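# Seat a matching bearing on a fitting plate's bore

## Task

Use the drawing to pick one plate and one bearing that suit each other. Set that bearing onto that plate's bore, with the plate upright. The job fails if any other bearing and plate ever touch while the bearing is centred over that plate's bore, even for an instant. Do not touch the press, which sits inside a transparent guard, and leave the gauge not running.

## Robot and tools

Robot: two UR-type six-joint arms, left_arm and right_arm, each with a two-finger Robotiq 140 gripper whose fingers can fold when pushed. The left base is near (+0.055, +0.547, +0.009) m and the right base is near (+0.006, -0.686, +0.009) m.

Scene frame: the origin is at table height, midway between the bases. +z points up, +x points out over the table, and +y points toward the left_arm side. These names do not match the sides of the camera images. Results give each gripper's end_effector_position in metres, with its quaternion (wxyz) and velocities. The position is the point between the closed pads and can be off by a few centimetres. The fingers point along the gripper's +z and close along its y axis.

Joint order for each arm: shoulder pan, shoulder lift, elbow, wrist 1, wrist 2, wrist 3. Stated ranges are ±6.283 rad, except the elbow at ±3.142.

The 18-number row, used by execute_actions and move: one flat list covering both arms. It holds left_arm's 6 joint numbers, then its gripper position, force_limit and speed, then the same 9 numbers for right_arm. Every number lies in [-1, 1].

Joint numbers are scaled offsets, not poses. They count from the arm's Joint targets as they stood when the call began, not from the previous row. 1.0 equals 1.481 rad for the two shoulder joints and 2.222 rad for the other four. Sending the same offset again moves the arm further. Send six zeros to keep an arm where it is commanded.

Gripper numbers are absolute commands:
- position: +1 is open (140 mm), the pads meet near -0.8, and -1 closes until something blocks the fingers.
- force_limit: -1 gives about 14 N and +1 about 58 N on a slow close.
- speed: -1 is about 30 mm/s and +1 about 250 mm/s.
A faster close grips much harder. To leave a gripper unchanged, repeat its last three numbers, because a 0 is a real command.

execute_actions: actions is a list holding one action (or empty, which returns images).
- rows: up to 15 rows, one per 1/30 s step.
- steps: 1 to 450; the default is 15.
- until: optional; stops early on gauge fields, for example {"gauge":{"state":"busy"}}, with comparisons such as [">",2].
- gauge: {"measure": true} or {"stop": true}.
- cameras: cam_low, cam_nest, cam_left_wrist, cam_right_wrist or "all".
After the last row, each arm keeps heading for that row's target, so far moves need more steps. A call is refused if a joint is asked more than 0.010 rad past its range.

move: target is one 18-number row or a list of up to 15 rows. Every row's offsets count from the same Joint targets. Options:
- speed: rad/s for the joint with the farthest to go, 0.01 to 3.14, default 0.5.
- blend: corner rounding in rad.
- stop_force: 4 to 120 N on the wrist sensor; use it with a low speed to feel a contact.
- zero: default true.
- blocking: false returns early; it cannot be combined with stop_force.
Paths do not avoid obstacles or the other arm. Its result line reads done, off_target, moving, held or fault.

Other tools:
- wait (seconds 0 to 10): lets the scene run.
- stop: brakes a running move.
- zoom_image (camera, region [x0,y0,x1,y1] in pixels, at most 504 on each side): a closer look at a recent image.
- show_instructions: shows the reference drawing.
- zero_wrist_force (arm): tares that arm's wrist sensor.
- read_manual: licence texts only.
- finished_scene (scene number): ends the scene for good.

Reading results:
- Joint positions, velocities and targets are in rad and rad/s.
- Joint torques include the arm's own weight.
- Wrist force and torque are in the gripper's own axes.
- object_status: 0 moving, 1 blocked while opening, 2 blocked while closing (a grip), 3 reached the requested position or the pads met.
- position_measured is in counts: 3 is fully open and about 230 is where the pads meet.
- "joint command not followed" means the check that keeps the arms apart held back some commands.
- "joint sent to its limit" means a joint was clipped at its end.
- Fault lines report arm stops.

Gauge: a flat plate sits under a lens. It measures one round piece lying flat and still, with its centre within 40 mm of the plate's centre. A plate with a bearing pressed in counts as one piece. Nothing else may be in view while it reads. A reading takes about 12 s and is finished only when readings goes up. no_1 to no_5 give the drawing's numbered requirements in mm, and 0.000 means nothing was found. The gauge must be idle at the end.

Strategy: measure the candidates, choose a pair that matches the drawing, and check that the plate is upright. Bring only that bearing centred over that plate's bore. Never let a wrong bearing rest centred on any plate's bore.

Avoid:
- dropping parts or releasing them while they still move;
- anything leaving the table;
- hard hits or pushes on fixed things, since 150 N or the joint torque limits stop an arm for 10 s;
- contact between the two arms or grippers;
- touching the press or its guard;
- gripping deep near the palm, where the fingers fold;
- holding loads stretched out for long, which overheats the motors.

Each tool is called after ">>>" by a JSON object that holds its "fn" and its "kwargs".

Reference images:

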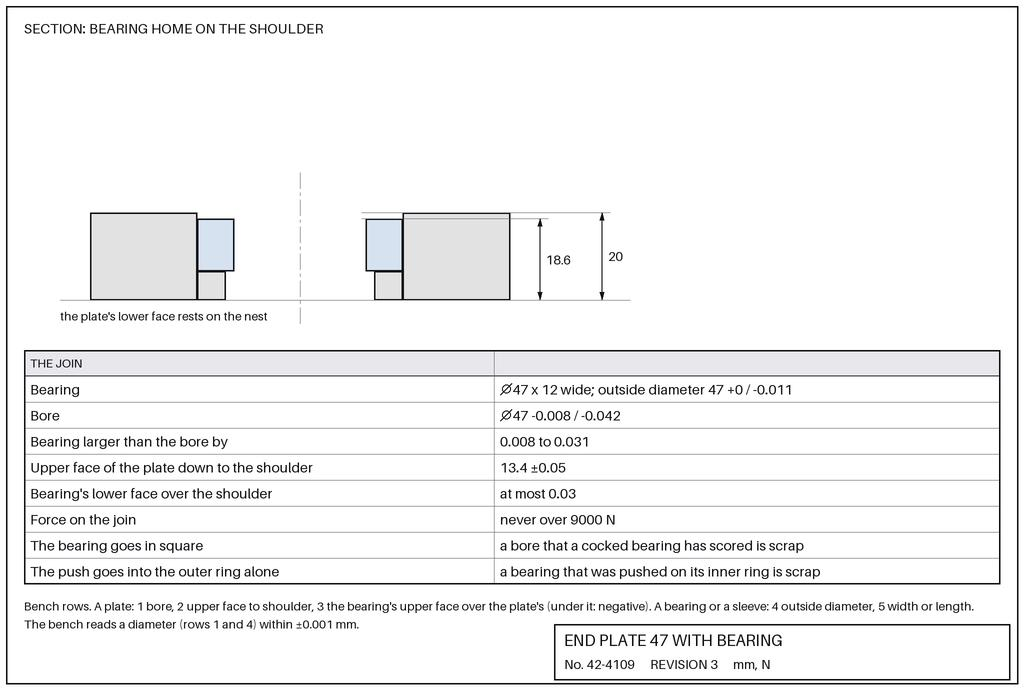

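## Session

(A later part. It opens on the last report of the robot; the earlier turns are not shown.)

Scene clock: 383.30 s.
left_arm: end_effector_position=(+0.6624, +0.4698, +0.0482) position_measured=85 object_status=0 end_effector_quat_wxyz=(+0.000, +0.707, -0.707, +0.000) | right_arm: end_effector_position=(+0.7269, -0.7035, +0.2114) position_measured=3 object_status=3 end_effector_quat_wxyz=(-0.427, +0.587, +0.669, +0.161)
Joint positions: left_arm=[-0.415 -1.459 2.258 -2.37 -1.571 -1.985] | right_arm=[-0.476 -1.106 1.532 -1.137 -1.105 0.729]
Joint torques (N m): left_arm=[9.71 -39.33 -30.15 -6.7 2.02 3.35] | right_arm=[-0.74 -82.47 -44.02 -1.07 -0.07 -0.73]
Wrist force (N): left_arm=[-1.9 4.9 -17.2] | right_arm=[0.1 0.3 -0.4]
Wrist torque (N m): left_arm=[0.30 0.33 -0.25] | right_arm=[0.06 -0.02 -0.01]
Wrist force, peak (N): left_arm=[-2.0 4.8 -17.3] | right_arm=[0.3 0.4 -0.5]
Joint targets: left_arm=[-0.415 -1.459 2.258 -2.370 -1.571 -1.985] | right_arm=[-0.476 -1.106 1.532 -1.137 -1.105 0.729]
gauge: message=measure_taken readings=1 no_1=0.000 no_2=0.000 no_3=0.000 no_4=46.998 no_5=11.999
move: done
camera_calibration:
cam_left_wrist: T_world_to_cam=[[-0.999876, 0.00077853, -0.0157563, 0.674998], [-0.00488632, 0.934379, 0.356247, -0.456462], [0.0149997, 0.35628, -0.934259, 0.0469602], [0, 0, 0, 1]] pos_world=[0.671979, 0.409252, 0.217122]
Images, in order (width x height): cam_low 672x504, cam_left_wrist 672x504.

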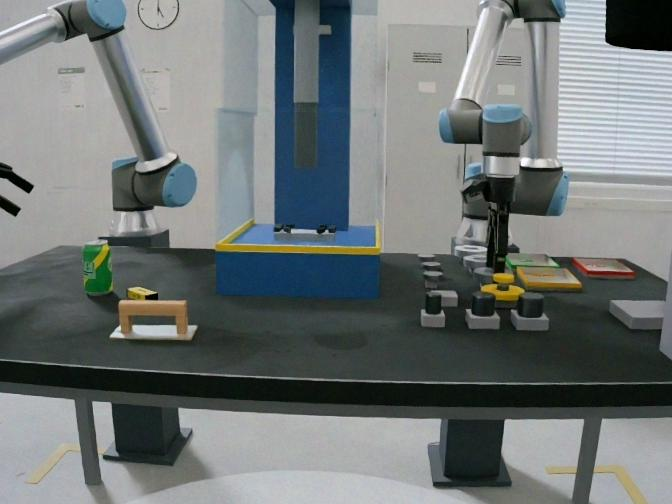

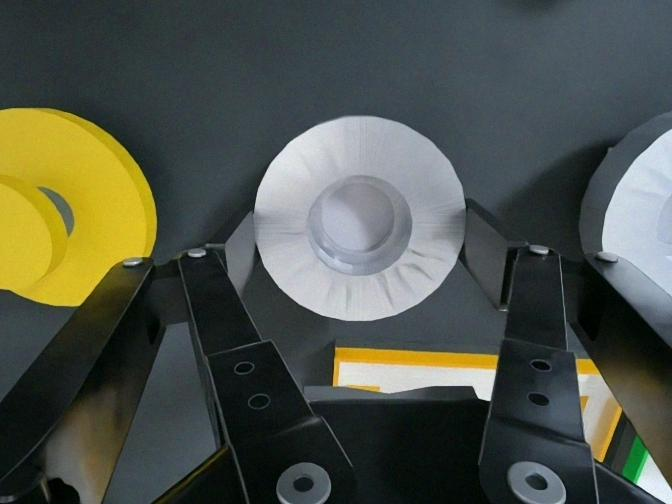

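>>> {"fn": "move", "kwargs": {"target": [[0,-0.0895,-0.0408,0.1005,0,0,-1,0,-1,0,0,0,0,0,0,1,1,1],[0.3133,0.1887,-0.2679,0.1422,0,0.2084,-1,0,-1,0,0,0,0,0,0,1,1,1],[0.3133,0.2317,-0.2423,0.0879,0,0.2084,-1,0,-1,0,0,0,0,0,0,1,1,1]], "speed": [0.25,0.4,0.15], "cameras": ["cam_left_wrist"]}}

>>> {"fn": "move", "kwargs": {"target": [0,0.0195,0.0084,-0.0213,0,0,-1,0,-1,0,0,0,0,0,0,1,1,1], "speed": 0.02, "stop_force": 6, "cameras": ["cam_left_wrist"]}}

Scene clock: 404.20 s.
left_arm: end_effector_position=(+0.9051, +0.7631, +0.0748) position_measured=85 object_status=2 end_effector_quat_wxyz=(+0.000, +0.707, -0.707, +0.000) | right_arm: end_effector_position=(+0.7269, -0.7035, +0.2114) position_measured=3 object_status=3 end_effector_quat_wxyz=(-0.427, +0.587, +0.669, +0.161)
Joint positions: left_arm=[0.049 -1.116 1.72 -2.175 -1.571 -1.522] | right_arm=[-0.476 -1.106 1.532 -1.137 -1.105 0.729]
Joint torques (N m): left_arm=[19.62 -78.25 -36.28 -8.22 -0.74 3.73] | right_arm=[-0.24 -82.48 -44.51 -0.86 -0.36 -0.79]
Wrist force (N): left_arm=[-0.1 0.1 4.7] | right_arm=[0.1 0.2 -0.2]
Wrist torque (N m): left_arm=[0.16 0.34 -0.20] | right_arm=[0.05 -0.03 -0.01]
Wrist force, peak (N): left_arm=[-1.7 4.7 -17.7] | right_arm=[0.0 0.4 -0.7]
Joint targets: left_arm=[0.049 -1.116 1.720 -2.175 -1.571 -1.522] | right_arm=[-0.476 -1.106 1.532 -1.137 -1.105 0.729]
gauge: message=measure_taken readings=1 no_1=0.000 no_2=0.000 no_3=0.000 no_4=46.998 no_5=11.999
move: done
camera_calibration:
cam_left_wrist: T_world_to_cam=[[-0.99988, -0.000273041, -0.0155144, 0.918642], [-0.00578448, 0.934331, 0.356359, -0.738072], [0.0143983, 0.356405, -0.93422, -0.0359113], [0, 0, 0, 1]] pos_world=[0.914779, 0.702654, 0.243721]
Images, in order (width x height): cam_left_wrist 672x504.

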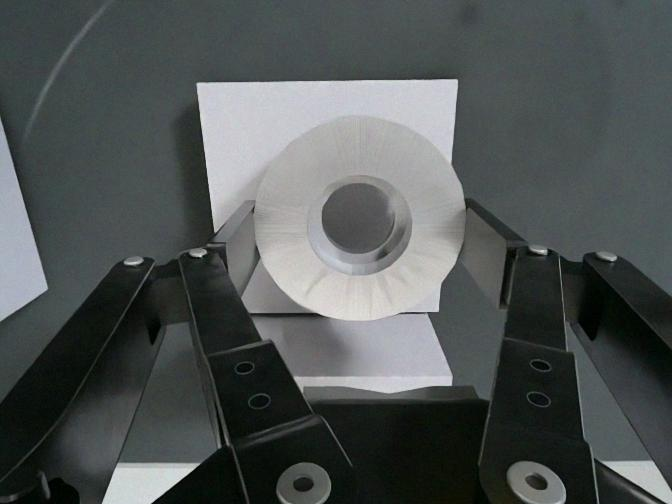

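Scene clock: 407.30 s.
left_arm: end_effector_position=(+0.9050, +0.7631, +0.0514) position_measured=85 object_status=2 end_effector_quat_wxyz=(+0.000, +0.707, -0.707, +0.000) | right_arm: end_effector_position=(+0.7269, -0.7035, +0.2114) position_measured=3 object_status=3 end_effector_quat_wxyz=(-0.427, +0.587, +0.669, +0.161)
Joint positions: left_arm=[0.049 -1.093 1.734 -2.212 -1.571 -1.522] | right_arm=[-0.476 -1.106 1.532 -1.137 -1.105 0.729]
Joint torques (N m): left_arm=[11.41 -94.05 -40.73 -2.13 -0.66 3.26] | right_arm=[-0.18 -82.84 -43.25 -1.18 -0.37 -0.75]
Wrist force (N): left_arm=[-0.4 1.8 -9.6] | right_arm=[-0.1 0.2 -0.2]
Wrist torque (N m): left_arm=[0.07 0.45 -0.20] | right_arm=[0.05 0.02 -0.01]
Wrist force, peak (N): left_arm=[1.9 18.6 -39.9] | right_arm=[-0.1 0.6 -0.3]
Joint targets: left_arm=[0.049 -1.093 1.734 -2.212 -1.571 -1.522] | right_arm=[-0.476 -1.106 1.532 -1.137 -1.105 0.729]
gauge: message=measure_taken readings=1 no_1=0.000 no_2=0.000 no_3=0.000 no_4=46.998 no_5=11.999
move: contact (left_arm); left_arm: the wrist 1 is farthest, 0.011 rad from its target
camera_calibration:
cam_left_wrist: T_world_to_cam=[[-0.999882, -0.000216285, -0.0153845, 0.918212], [-0.00568469, 0.934344, 0.356327, -0.729826], [0.0142974, 0.356373, -0.934234, -0.0576537], [0, 0, 0, 1]] pos_world=[0.914779, 0.702654, 0.220321]
Images, in order (width x height): cam_left_wrist 672x504.

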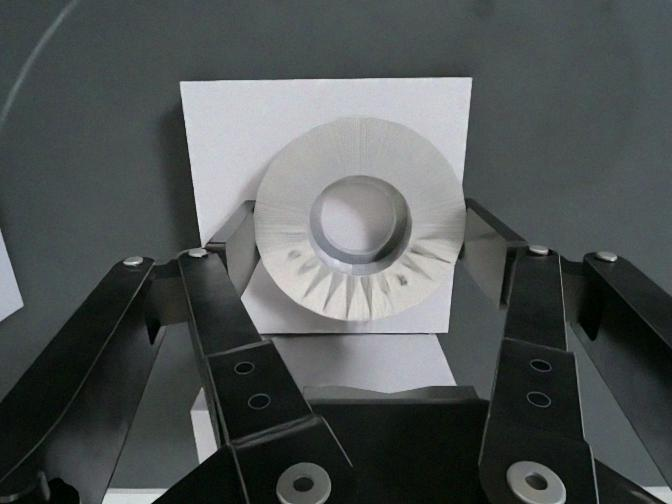

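>>> {"fn": "move", "kwargs": {"target": [[0,0,0,0,0,0,0.65,0,-0.8,0,0,0,0,0,0,1,1,1],[0,-0.0585,-0.0320,0.0711,0,0,0.65,0,-0.8,0,0,0,0,0,0,1,1,1],[-0.4591,-0.3076,0.1575,0.0476,0,-1.0126,0.65,0,-0.8,0,0,0,0,0,0,1,1,1]], "speed": [0.5,0.3,1.2]}}

>>> {"fn": "execute_actions", "kwargs": {"actions": [{"gauge":{"measure":true},"rows":[[0,0,0,0,0,0,0.11,-0.1,-1,0,0,0,0,0,0,1,1,1]],"steps":15}]}}

>>> {"fn": "execute_actions", "kwargs": {"actions": [{"steps":420,"until":{"gauge":{"state":"idle"}}}], "cameras": ["cam_left_wrist"]}}

every number of target 3 of 3 must lie in its column's range; nothing of the call was run
Scene clock: 419.47 s.
left_arm: end_effector_position=(+0.9051, +0.7631, +0.0515) position_measured=85 object_status=2 end_effector_quat_wxyz=(+0.000, +0.707, -0.707, +0.000) | right_arm: end_effector_position=(+0.7269, -0.7035, +0.2114) position_measured=3 object_status=3 end_effector_quat_wxyz=(-0.427, +0.587, +0.669, +0.161)
Joint positions: left_arm=[0.049 -1.093 1.734 -2.212 -1.571 -1.522] | right_arm=[-0.476 -1.106 1.532 -1.137 -1.105 0.729]
Joint torques (N m): left_arm=[-12.6 -95.79 -40.58 -5.47 3.23 -1.84] | right_arm=[-0.78 -80.67 -44.55 -1.09 -0.41 -1.02]
Wrist force (N): left_arm=[-0.7 1.4 -7.2] | right_arm=[-0.1 0.3 -0.4]
Wrist torque (N m): left_arm=[0.07 0.48 -0.20] | right_arm=[0.06 0.04 -0.01]
Wrist force, peak (N): left_arm=[-0.5 1.7 -9.3] | right_arm=[0.1 0.6 -0.5]
Joint targets: left_arm=[0.049 -1.093 1.734 -2.212 -1.571 -1.522] | right_arm=[-0.476 -1.106 1.532 -1.137 -1.105 0.729]
Tool commands: left_gripper/position=-1.0 left_gripper/force_limit=+0.0 left_gripper/speed=-1.0 right_gripper/position=+1.0 right_gripper/force_limit=+1.0 right_gripper/speed=+1.0
gauge: message=measure_taken readings=1 no_1=0.000 no_2=0.000 no_3=0.000 no_4=46.998 no_5=11.999

not run: a call was refused earlier in this reply.

not run: a call was refused earlier in this reply.

>>> {"fn": "move", "kwargs": {"target": [[0,0,0,0,0,0,0.65,0,-0.8,0,0,0,0,0,0,1,1,1],[0,-0.0585,-0.0320,0.0711,0,0,0.65,0,-0.8,0,0,0,0,0,0,1,1,1],[-0.4591,-0.3076,0.1575,0.0476,0,-1.0,0.65,0,-0.8,0,0,0,0,0,0,1,1,1]], "speed": [0.5,0.3,1.2]}}

>>> {"fn": "execute_actions", "kwargs": {"actions": [{"gauge":{"measure":true},"rows":[[0,0,0,0,0,-0.0126,0.11,-0.1,-1,0,0,0,0,0,0,1,1,1]],"steps":15}]}}

>>> {"fn": "execute_actions", "kwargs": {"actions": [{"steps":420,"until":{"gauge":{"state":"idle"}}}], "cameras": ["cam_left_wrist"]}}

Scene clock: 436.30 s.
left_arm: end_effector_position=(+0.6624, +0.3191, +0.1701) position_measured=47 object_status=3 end_effector_quat_wxyz=(+0.000, +1.000, -0.014, +0.000) | right_arm: end_effector_position=(+0.7269, -0.7035, +0.2114) position_measured=3 object_status=3 end_effector_quat_wxyz=(-0.427, +0.587, +0.669, +0.161)
Joint positions: left_arm=[-0.631 -1.549 2.084 -2.106 -1.571 -3.744] | right_arm=[-0.476 -1.106 1.532 -1.137 -1.105 0.729]
Joint torques (N m): left_arm=[-17.88 -65.5 -36.24 -8.26 3.24 -4.34] | right_arm=[1.17 -81.55 -44.13 -0.94 -0.6 -1.01]
Wrist force (N): left_arm=[0.0 -0.4 0.3] | right_arm=[0.5 0.3 -0.2]
Wrist torque (N m): left_arm=[0.04 0.23 -0.06] | right_arm=[0.07 -0.10 0.00]
Wrist force, peak (N): left_arm=[-0.8 1.4 -7.5] | right_arm=[0.3 0.5 -0.4]
Joint targets: left_arm=[-0.631 -1.549 2.084 -2.106 -1.571 -3.744] | right_arm=[-0.476 -1.106 1.532 -1.137 -1.105 0.729]
gauge: message=measure_taken readings=1 no_1=0.000 no_2=0.000 no_3=0.000 no_4=46.998 no_5=11.999
move: done

Scene clock: 437.93 s.
left_arm: end_effector_position=(+0.6624, +0.3190, +0.1701) position_measured=115 object_status=0 end_effector_quat_wxyz=(+0.000, +1.000, +0.000, +0.000) | right_arm: end_effector_position=(+0.7269, -0.7035, +0.2114) position_measured=3 object_status=3 end_effector_quat_wxyz=(-0.427, +0.587, +0.669, +0.161)
Joint positions: left_arm=[-0.631 -1.549 2.084 -2.106 -1.571 -3.772] | right_arm=[-0.476 -1.106 1.532 -1.137 -1.105 0.729]
Joint torques (N m): left_arm=[-18.36 -64 -36.29 -8.18 3.05 -4.46] | right_arm=[-1.42 -82.81 -43.72 -1.05 -0.24 -0.4]
Wrist force (N): left_arm=[0.2 -0.3 0.3] | right_arm=[0.1 0.2 -0.2]
Wrist torque (N m): left_arm=[0.04 0.20 -0.06] | right_arm=[0.04 -0.01 -0.01]
Wrist force, peak (N): left_arm=[0.3 -0.4 0.7] | right_arm=[-0.1 0.4 -0.5]
Joint targets: left_arm=[-0.631 -1.549 2.084 -2.106 -1.571 -3.772] | right_arm=[-0.476 -1.106 1.532 -1.137 -1.105 0.729]
gauge: state=busy message=measure_taken readings=1 no_1=0.000 no_2=0.000 no_3=0.000 no_4=46.998 no_5=11.999

Scene clock: 448.50 s.
left_arm: end_effector_position=(+0.6624, +0.3190, +0.1701) position_measured=115 object_status=3 end_effector_quat_wxyz=(+0.000, +1.000, +0.000, +0.000) | right_arm: end_effector_position=(+0.7269, -0.7035, +0.2114) position_measured=3 object_status=3 end_effector_quat_wxyz=(-0.427, +0.587, +0.669, +0.161)
Joint positions: left_arm=[-0.631 -1.549 2.084 -2.106 -1.571 -3.772] | right_arm=[-0.476 -1.106 1.532 -1.137 -1.105 0.729]
Joint torques (N m): left_arm=[-17.45 -64.02 -36 -8.04 1.97 -4.33] | right_arm=[-0.11 -83.38 -43.74 -1.22 -0.76 -0.79]
Wrist force (N): left_arm=[0.0 -0.4 0.4] | right_arm=[0.0 0.2 -0.1]
Wrist torque (N m): left_arm=[0.01 0.23 -0.07] | right_arm=[0.04 0.00 -0.01]
Wrist force, peak (N): left_arm=[-0.1 -0.6 0.6] | right_arm=[0.2 0.5 -0.5]
Joint targets: left_arm=[-0.631 -1.549 2.084 -2.106 -1.571 -3.772] | right_arm=[-0.476 -1.106 1.532 -1.137 -1.105 0.729]
Tool commands: left_gripper/position=+0.11 left_gripper/force_limit=-0.1 left_gripper/speed=-1.0 right_gripper/position=+1.0 right_gripper/force_limit=+1.0 right_gripper/speed=+1.0
gauge: message=measure_taken readings=2 no_1=46.986 no_2=13.400 no_3=0.000 no_4=0.000 no_5=0.000
camera_calibration:
cam_left_wrist: T_world_to_cam=[[-0.000613233, -0.999878, -0.0156051, 0.334372], [-0.934412, -0.00498549, 0.35616, 0.55633], [-0.356194, 0.0148, -0.934295, 0.569356], [0, 0, 0, 1]] pos_world=[0.722848, 0.328679, 0.339022]
Images, in order (width x height): cam_left_wrist 672x504.

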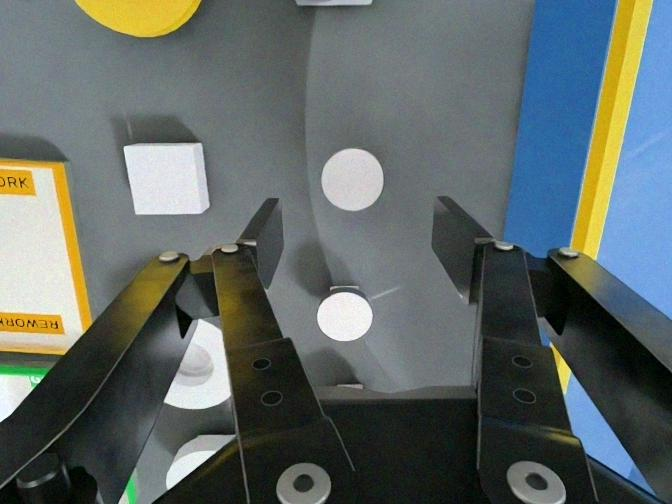

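>>> {"fn": "move", "kwargs": {"target": [[0,0,0,0,0,0.7070,0.11,-0.1,-1,0,0,0,0,0,0,1,1,1],[0,0.0909,0.0455,-0.1061,0,0.7070,0.11,-0.1,-1,0,0,0,0,0,0,1,1,1],[0,0.0909,0.0455,-0.1061,0,0.7070,-1,-0.1,-1,0,0,0,0,0,0,1,1,1]], "speed": [1.2,0.25,0.3]}}

>>> {"fn": "move", "kwargs": {"target": [[0,0,0,0,0,0,0.11,-0.1,-1,0,0,0,0,0,0,1,1,1],[0,-0.0909,-0.0455,0.1061,0,0,0.11,-0.1,-1,0,0,0,0,0,0,1,1,1],[0,-0.0909,-0.0455,0.1061,0,-0.7070,0.11,-0.1,-1,0,0,0,0,0,0,1,1,1],[0,0,0,0,0,-0.7070,0.11,-0.1,-1,0,0,0,0,0,0,1,1,1],[0,0,0,0,0,-0.7070,-1,-0.1,-1,0,0,0,0,0,0,1,1,1]], "speed": [0.4,0.4,1.2,0.25,0.3], "cameras": ["cam_left_wrist"]}}

>>> {"fn": "zoom_image", "kwargs": {"camera": "cam_left_wrist", "region": [280, 150, 440, 300]}}

Scene clock: 484.93 s.
left_arm: end_effector_position=(+0.6627, +0.3188, +0.0560) position_measured=161 object_status=0 end_effector_quat_wxyz=(+0.000, +0.707, -0.707, +0.000) | right_arm: end_effector_position=(+0.7269, -0.7035, +0.2114) position_measured=3 object_status=3 end_effector_quat_wxyz=(-0.427, +0.587, +0.669, +0.161)
Joint positions: left_arm=[-0.631 -1.414 2.185 -2.342 -1.571 -2.201] | right_arm=[-0.476 -1.106 1.532 -1.137 -1.105 0.729]
Joint torques (N m): left_arm=[-15.65 -43.51 -29.68 -7.27 -1.41 3.51] | right_arm=[-1.55 -81.61 -44.16 -1.19 -0.61 -0.72]
Wrist force (N): left_arm=[-2.4 2.8 -13.2] | right_arm=[0.1 0.2 -0.3]
Wrist torque (N m): left_arm=[0.11 0.24 -0.19] | right_arm=[0.04 -0.02 -0.01]
Wrist force, peak (N): left_arm=[-2.4 2.8 -13.2] | right_arm=[0.2 0.6 -0.7]
Joint targets: left_arm=[-0.631 -1.414 2.185 -2.342 -1.571 -2.201] | right_arm=[-0.476 -1.106 1.532 -1.137 -1.105 0.729]
gauge: message=measure_taken readings=2 no_1=46.986 no_2=13.400 no_3=0.000 no_4=0.000 no_5=0.000
move: done

Scene clock: 491.87 s.
left_arm: end_effector_position=(+0.6627, +0.3188, +0.0560) position_measured=160 object_status=0 end_effector_quat_wxyz=(+0.000, +1.000, +0.000, +0.000) | right_arm: end_effector_position=(+0.7269, -0.7035, +0.2114) position_measured=3 object_status=3 end_effector_quat_wxyz=(-0.427, +0.587, +0.669, +0.161)
Joint positions: left_arm=[-0.631 -1.414 2.185 -2.342 -1.571 -3.772] | right_arm=[-0.476 -1.106 1.532 -1.137 -1.105 0.729]
Joint torques (N m): left_arm=[-10.87 -44.75 -29.95 -7.53 -2.18 -4.22] | right_arm=[-0.66 -83.34 -43.17 -1.25 -0.79 -1.14]
Wrist force (N): left_arm=[-3.7 -3.3 -13.9] | right_arm=[-0.2 0.0 -0.2]
Wrist torque (N m): left_arm=[0.26 0.22 -0.05] | right_arm=[0.00 0.05 -0.01]
Wrist force, peak (N): left_arm=[-3.7 -3.3 -13.9] | right_arm=[0.0 0.6 -0.5]
Joint targets: left_arm=[-0.631 -1.414 2.185 -2.342 -1.571 -3.772] | right_arm=[-0.476 -1.106 1.532 -1.137 -1.105 0.729]
gauge: message=measure_taken readings=2 no_1=46.986 no_2=13.400 no_3=0.000 no_4=0.000 no_5=0.000
move: done
camera_calibration:
cam_left_wrist: T_world_to_cam=[[-0.000613233, -0.999878, -0.0156051, 0.332292], [-0.934412, -0.00498549, 0.35616, 0.597247], [-0.356194, 0.0148, -0.934295, 0.462864], [0, 0, 0, 1]] pos_world=[0.723148, 0.328379, 0.224922]
Images, in order (width x height): cam_left_wrist 672x504.

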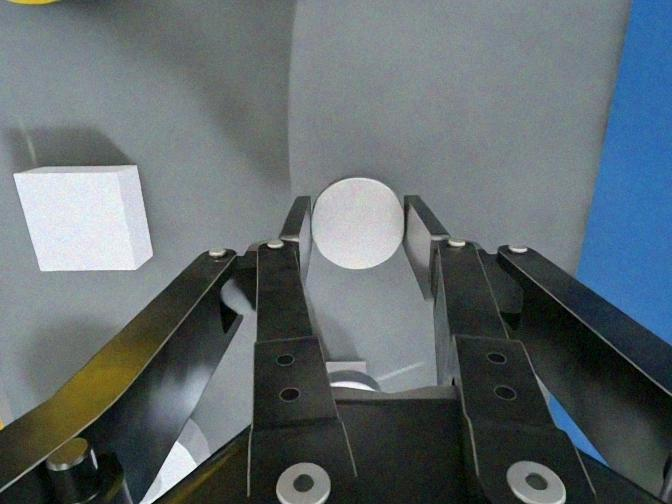

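Scaled by 3.150 from the camera's 672x504 image, which has a finer 960x720 frame.

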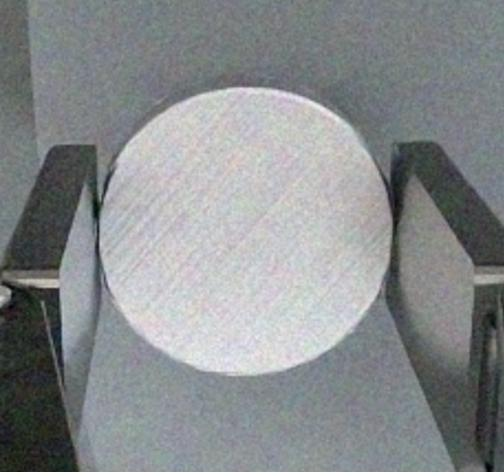

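>>> {"fn": "move", "kwargs": {"target": [[0,-0.0909,-0.0455,0.1061,0,0,-1,-0.1,-1,0,0,0,0,0,0,1,1,1],[0.4521,0.1560,-0.2329,0.1289,0,0.3010,-1,-0.1,-1,0,0,0,0,0,0,1,1,1],[0.4521,0.1899,-0.2118,0.0854,0,0.3010,-1,-0.1,-1,0,0,0,0,0,0,1,1,1]], "speed": [0.4,0.6,0.2], "cameras": ["cam_left_wrist","cam_low"]}}

>>> {"fn": "zoom_image", "kwargs": {"camera": "cam_left_wrist", "region": [220, 100, 500, 340]}}

Scene clock: 519.33 s.
left_arm: end_effector_position=(+0.9047, +0.7542, +0.0900) position_measured=160 object_status=2 end_effector_quat_wxyz=(+0.000, +1.000, +0.000, +0.000) | right_arm: end_effector_position=(+0.7269, -0.7035, +0.2114) position_measured=3 object_status=3 end_effector_quat_wxyz=(-0.427, +0.587, +0.669, +0.161)
Joint positions: left_arm=[0.039 -1.133 1.715 -2.152 -1.571 -3.104] | right_arm=[-0.476 -1.106 1.532 -1.137 -1.105 0.729]
Joint torques (N m): left_arm=[20.41 -76.51 -35.72 -8.38 -0.74 3.7] | right_arm=[-0.87 -81.37 -44.26 -1.14 -0.64 -0.89]
Wrist force (N): left_arm=[-0.3 0.2 2.3] | right_arm=[-0.1 0.2 -0.3]
Wrist torque (N m): left_arm=[0.18 0.40 -0.18] | right_arm=[0.03 0.02 -0.01]
Wrist force, peak (N): left_arm=[-3.6 -3.4 -14.4] | right_arm=[0.4 0.5 -0.5]
Joint targets: left_arm=[0.039 -1.133 1.715 -2.152 -1.571 -3.104] | right_arm=[-0.476 -1.106 1.532 -1.137 -1.105 0.729]
gauge: message=measure_taken readings=2 no_1=46.986 no_2=13.400 no_3=0.000 no_4=0.000 no_5=0.000
move: done
camera_calibration:
cam_left_wrist: T_world_to_cam=[[0.000233678, -0.999878, -0.0156081, 0.767602], [-0.934219, -0.00578571, 0.356653, 0.813825], [-0.3567, 0.0144981, -0.934106, 0.575088], [0, 0, 0, 1]] pos_world=[0.965245, 0.76388, 0.258921]
Images, in order (width x height): cam_low 672x504, cam_left_wrist 672x504.

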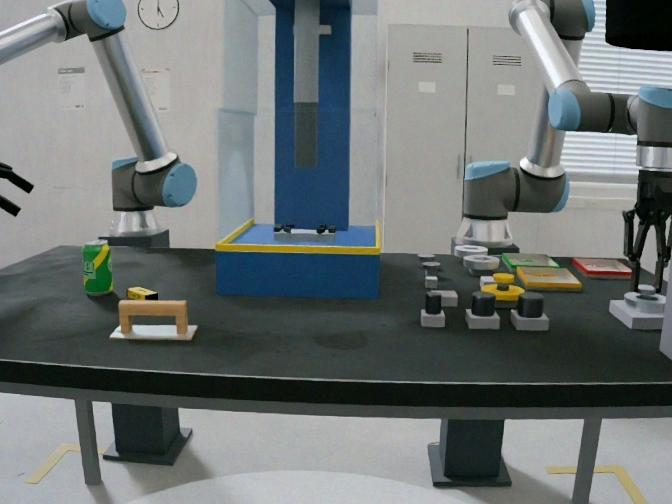

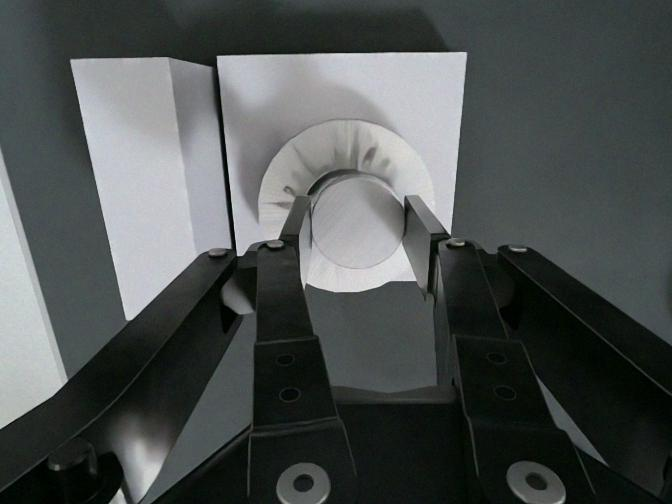

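Scaled by 1.800 from the camera's 672x504 image, which has a finer 960x720 frame.

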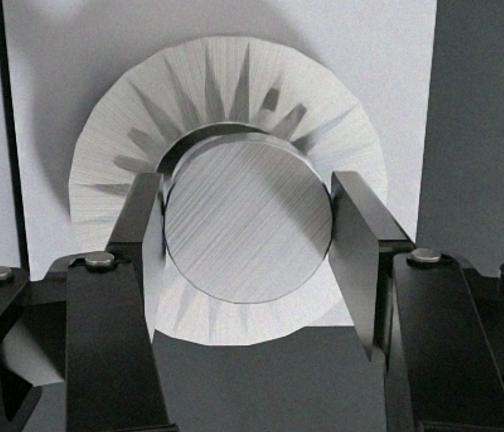

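>>> {"fn": "move", "kwargs": {"target": [0.0043,0.0014,-0.0015,0.0004,0,0.0029,-1,-0.1,-1,0,0,0,0,0,0,1,1,1], "cameras": ["cam_left_wrist"]}}

>>> {"fn": "zoom_image", "kwargs": {"camera": "cam_left_wrist", "region": [220, 100, 500, 340]}}

>>> {"fn": "move", "kwargs": {"target": [0,0.0125,0.0060,-0.0145,0,0,-1,-0.1,-1,0,0,0,0,0,0,1,1,1], "speed": 0.015, "stop_force": 5, "cameras": ["cam_left_wrist"]}}

>>> {"fn": "zoom_image", "kwargs": {"camera": "cam_left_wrist", "region": [220, 100, 500, 340]}}

Scene clock: 549.27 s.
left_arm: end_effector_position=(+0.9050, +0.7596, +0.0900) position_measured=160 object_status=2 end_effector_quat_wxyz=(+0.000, +1.000, +0.000, +0.000) | right_arm: end_effector_position=(+0.7269, -0.7035, +0.2114) position_measured=3 object_status=3 end_effector_quat_wxyz=(-0.427, +0.587, +0.669, +0.161)
Joint positions: left_arm=[0.045 -1.131 1.711 -2.151 -1.571 -3.097] | right_arm=[-0.476 -1.106 1.532 -1.137 -1.105 0.729]
Joint torques (N m): left_arm=[20.79 -75.29 -49.12 -3.07 3.15 3.76] | right_arm=[0.16 -82.22 -43.99 -1.52 -1.06 -0.92]
Wrist force (N): left_arm=[-0.3 0.1 2.5] | right_arm=[0.0 0.1 -0.5]
Wrist torque (N m): left_arm=[0.15 0.39 -0.19] | right_arm=[0.01 0.01 -0.01]
Wrist force, peak (N): left_arm=[-0.3 0.3 2.8] | right_arm=[-0.2 0.6 -0.7]
Joint targets: left_arm=[0.045 -1.131 1.711 -2.151 -1.571 -3.097] | right_arm=[-0.476 -1.106 1.532 -1.137 -1.105 0.729]
gauge: message=measure_taken readings=2 no_1=46.986 no_2=13.400 no_3=0.000 no_4=0.000 no_5=0.000
move: done
camera_calibration:
cam_left_wrist: T_world_to_cam=[[0.000145499, -0.999879, -0.0155715, 0.773077], [-0.934344, -0.00568519, 0.356326, 0.814266], [-0.356372, 0.0144973, -0.934232, 0.574834], [0, 0, 0, 1]] pos_world=[0.965546, 0.769279, 0.258922]
Images, in order (width x height): cam_left_wrist 672x504.

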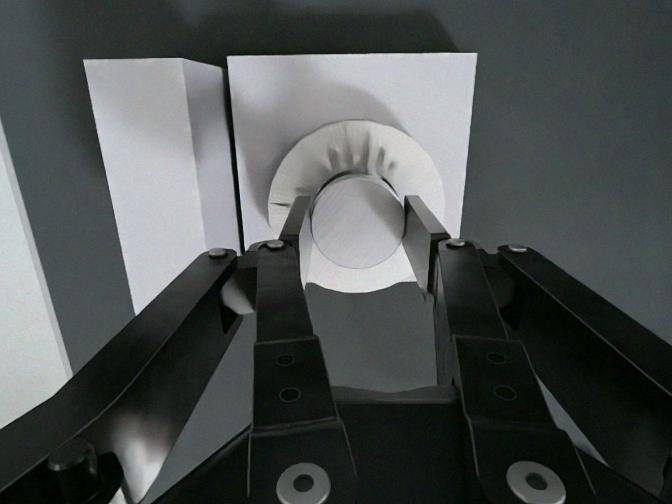

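Scaled by 1.800 from the camera's 672x504 image, which has a finer 960x720 frame.

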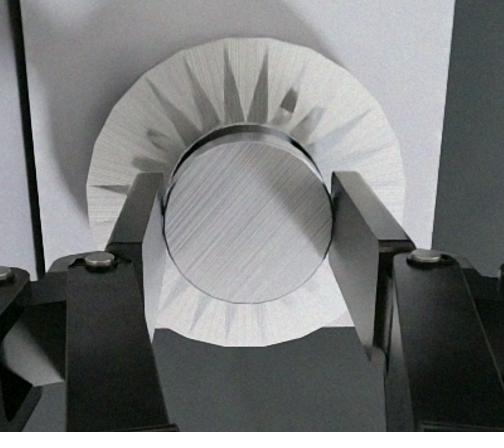

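Scene clock: 551.97 s.
left_arm: end_effector_position=(+0.9052, +0.7597, +0.0773) position_measured=160 object_status=2 end_effector_quat_wxyz=(+0.000, +1.000, +0.000, +0.000) | right_arm: end_effector_position=(+0.7269, -0.7035, +0.2114) position_measured=3 object_status=3 end_effector_quat_wxyz=(-0.427, +0.587, +0.669, +0.161)
Joint positions: left_arm=[0.045 -1.119 1.72 -2.172 -1.571 -3.097] | right_arm=[-0.476 -1.106 1.532 -1.137 -1.105 0.729]
Joint torques (N m): left_arm=[15.76 -104.34 -49.28 -4.01 3.08 3.6] | right_arm=[0.39 -82.44 -43.48 -0.87 -0.69 -0.76]
Wrist force (N): left_arm=[0.0 0.2 4.9] | right_arm=[0.1 0.1 -0.5]
Wrist torque (N m): left_arm=[0.20 0.41 -0.19] | right_arm=[0.02 -0.01 -0.01]
Wrist force, peak (N): left_arm=[-4.9 0.5 -8.7] | right_arm=[0.0 0.5 -0.7]
Joint targets: left_arm=[0.045 -1.119 1.720 -2.172 -1.571 -3.097] | right_arm=[-0.476 -1.106 1.532 -1.137 -1.105 0.729]
gauge: message=measure_taken readings=2 no_1=46.986 no_2=13.400 no_3=0.000 no_4=0.000 no_5=0.000
move: contact (left_arm); left_arm: the wrist 1 is farthest, 0.012 rad from its target
camera_calibration:
cam_left_wrist: T_world_to_cam=[[0.000149233, -0.999879, -0.0155713, 0.772976], [-0.934424, -0.00568537, 0.356118, 0.819013], [-0.356164, 0.0144971, -0.934311, 0.562823], [0, 0, 0, 1]] pos_world=[0.965647, 0.769379, 0.246222]
Images, in order (width x height): cam_left_wrist 672x504.

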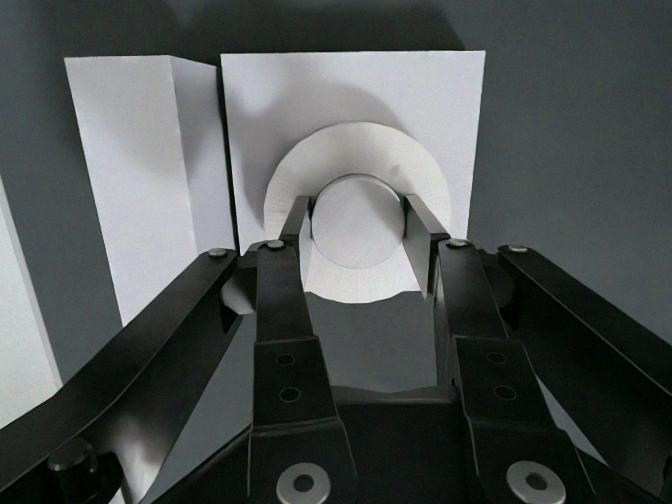

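Scaled by 1.800 from the camera's 672x504 image, which has a finer 960x720 frame.

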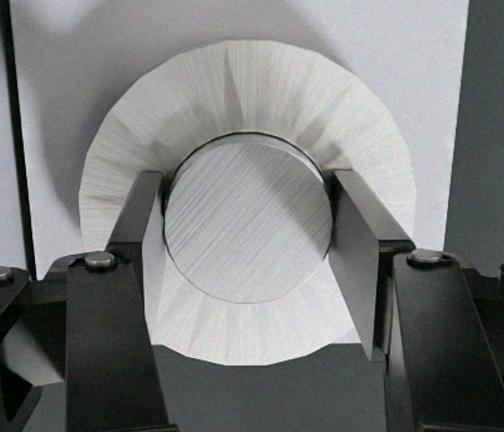

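>>> {"fn": "move", "kwargs": {"target": [0,0.0018,0.0009,-0.0021,0,0,-1,-0.1,-1,0,0,0,0,0,0,1,1,1], "speed": 0.01, "stop_force": 8}}

Scene clock: 570.17 s.
left_arm: end_effector_position=(+0.9053, +0.7597, +0.0770) position_measured=160 object_status=2 end_effector_quat_wxyz=(+0.000, +1.000, +0.000, +0.000) | right_arm: end_effector_position=(+0.7269, -0.7035, +0.2114) position_measured=3 object_status=3 end_effector_quat_wxyz=(-0.427, +0.587, +0.669, +0.161)
Joint positions: left_arm=[0.045 -1.119 1.72 -2.172 -1.571 -3.097] | right_arm=[-0.476 -1.106 1.532 -1.137 -1.105 0.729]
Joint torques (N m): left_arm=[-11.09 -92.72 -44.62 -3.33 3.04 3.06] | right_arm=[-0.4 -82.39 -43.21 -1.02 -0.67 -0.95]
Wrist force (N): left_arm=[-5.3 0.1 -9.6] | right_arm=[-0.1 0.6 -0.7]
Wrist torque (N m): left_arm=[0.32 0.34 -0.21] | right_arm=[0.12 0.02 -0.01]
Wrist force, peak (N): left_arm=[-9.4 1.0 -16.9] | right_arm=[-0.1 0.6 -0.7]
Joint targets: left_arm=[0.045 -1.119 1.720 -2.172 -1.571 -3.097] | right_arm=[-0.476 -1.106 1.532 -1.137 -1.105 0.729]
gauge: message=measure_taken readings=2 no_1=46.986 no_2=13.400 no_3=0.000 no_4=0.000 no_5=0.000
move: contact (left_arm)

>>> {"fn": "move", "kwargs": {"target": [[0,0,0,0,0,0,0.11,-0.1,-1,0,0,0,0,0,0,1,1,1],[0,-0.0440,-0.0238,0.0528,0,0,0.11,-0.1,-1,0,0,0,0,0,0,1,1,1]], "speed": 0.2, "cameras": ["cam_left_wrist","cam_low"]}}

>>> {"fn": "zoom_image", "kwargs": {"camera": "cam_left_wrist", "region": [220, 100, 500, 340]}}

>>> {"fn": "zoom_image", "kwargs": {"camera": "cam_low", "region": [592, 260, 672, 340]}}

Scene clock: 581.03 s.
left_arm: end_effector_position=(+0.9039, +0.7596, +0.1510) position_measured=115 object_status=3 end_effector_quat_wxyz=(+0.000, +1.000, +0.000, +0.001) | right_arm: end_effector_position=(+0.7269, -0.7035, +0.2114) position_measured=3 object_status=3 end_effector_quat_wxyz=(-0.427, +0.587, +0.669, +0.161)
Joint positions: left_arm=[0.045 -1.184 1.667 -2.055 -1.571 -3.097] | right_arm=[-0.476 -1.106 1.532 -1.137 -1.105 0.729]
Joint torques (N m): left_arm=[-10.92 -99.75 -50.55 -2.88 3.08 3.05] | right_arm=[-0.36 -82.56 -43.13 -1.16 -0.81 -1.08]
Wrist force (N): left_arm=[-0.5 0.5 1.1] | right_arm=[-0.3 0.4 -0.6]
Wrist torque (N m): left_arm=[0.26 0.45 -0.22] | right_arm=[0.08 0.07 -0.01]
Wrist force, peak (N): left_arm=[-5.5 0.0 -9.3] | right_arm=[0.2 0.2 -0.9]
Joint targets: left_arm=[0.045 -1.184 1.667 -2.055 -1.571 -3.097] | right_arm=[-0.476 -1.106 1.532 -1.137 -1.105 0.729]
gauge: message=measure_taken readings=2 no_1=46.986 no_2=13.400 no_3=0.000 no_4=0.000 no_5=0.000
move: done
camera_calibration:
cam_left_wrist: T_world_to_cam=[[0.000129312, -0.999877, -0.0156653, 0.774074], [-0.934794, -0.00568503, 0.355145, 0.792001], [-0.35519, 0.0145979, -0.93468, 0.630346], [0, 0, 0, 1]] pos_world=[0.964151, 0.76928, 0.320023]
Images, in order (width x height): cam_low 672x504, cam_left_wrist 672x504.

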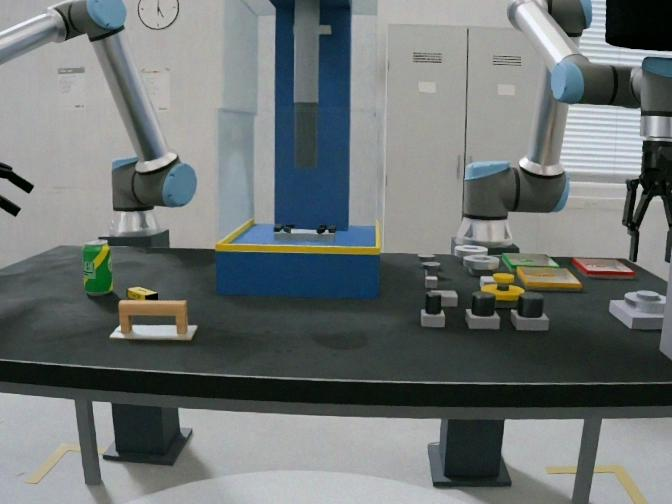

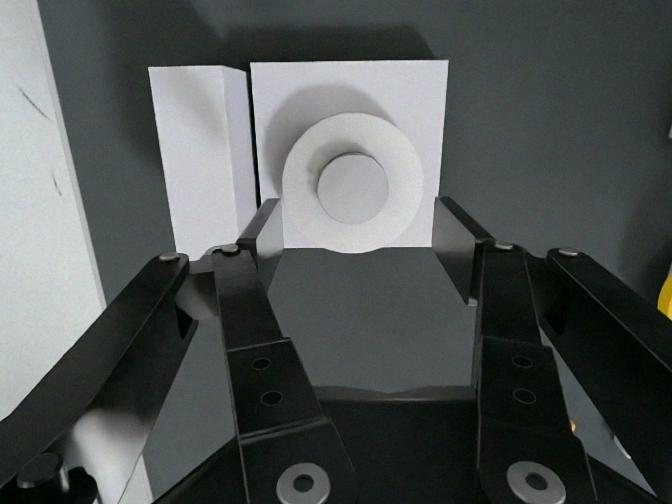

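Scaled by 1.800 from the camera's 672x504 image, which has a finer 960x720 frame.

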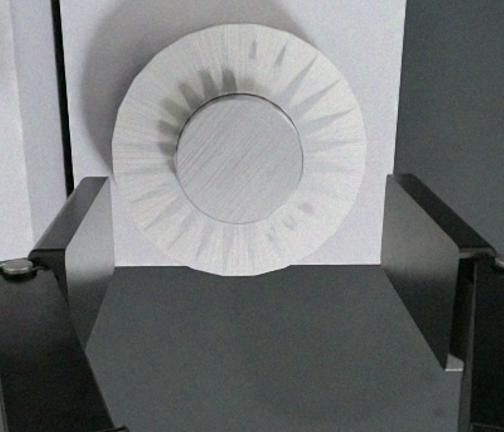

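Scaled by 6.300 from the camera's 672x504 image, which has a finer 960x720 frame.

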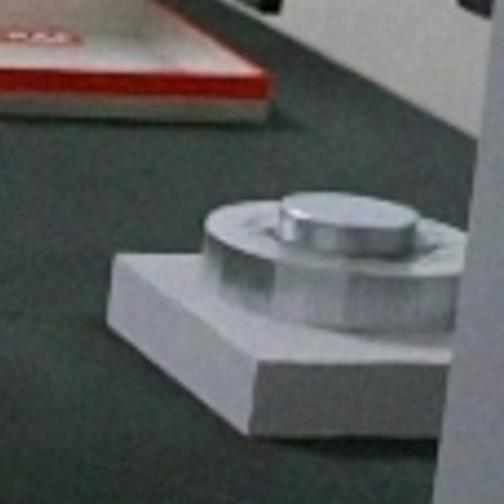

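>>> {"fn": "finished_scene", "kwargs": {"scene": 1}}

The scene is finished: the task was done.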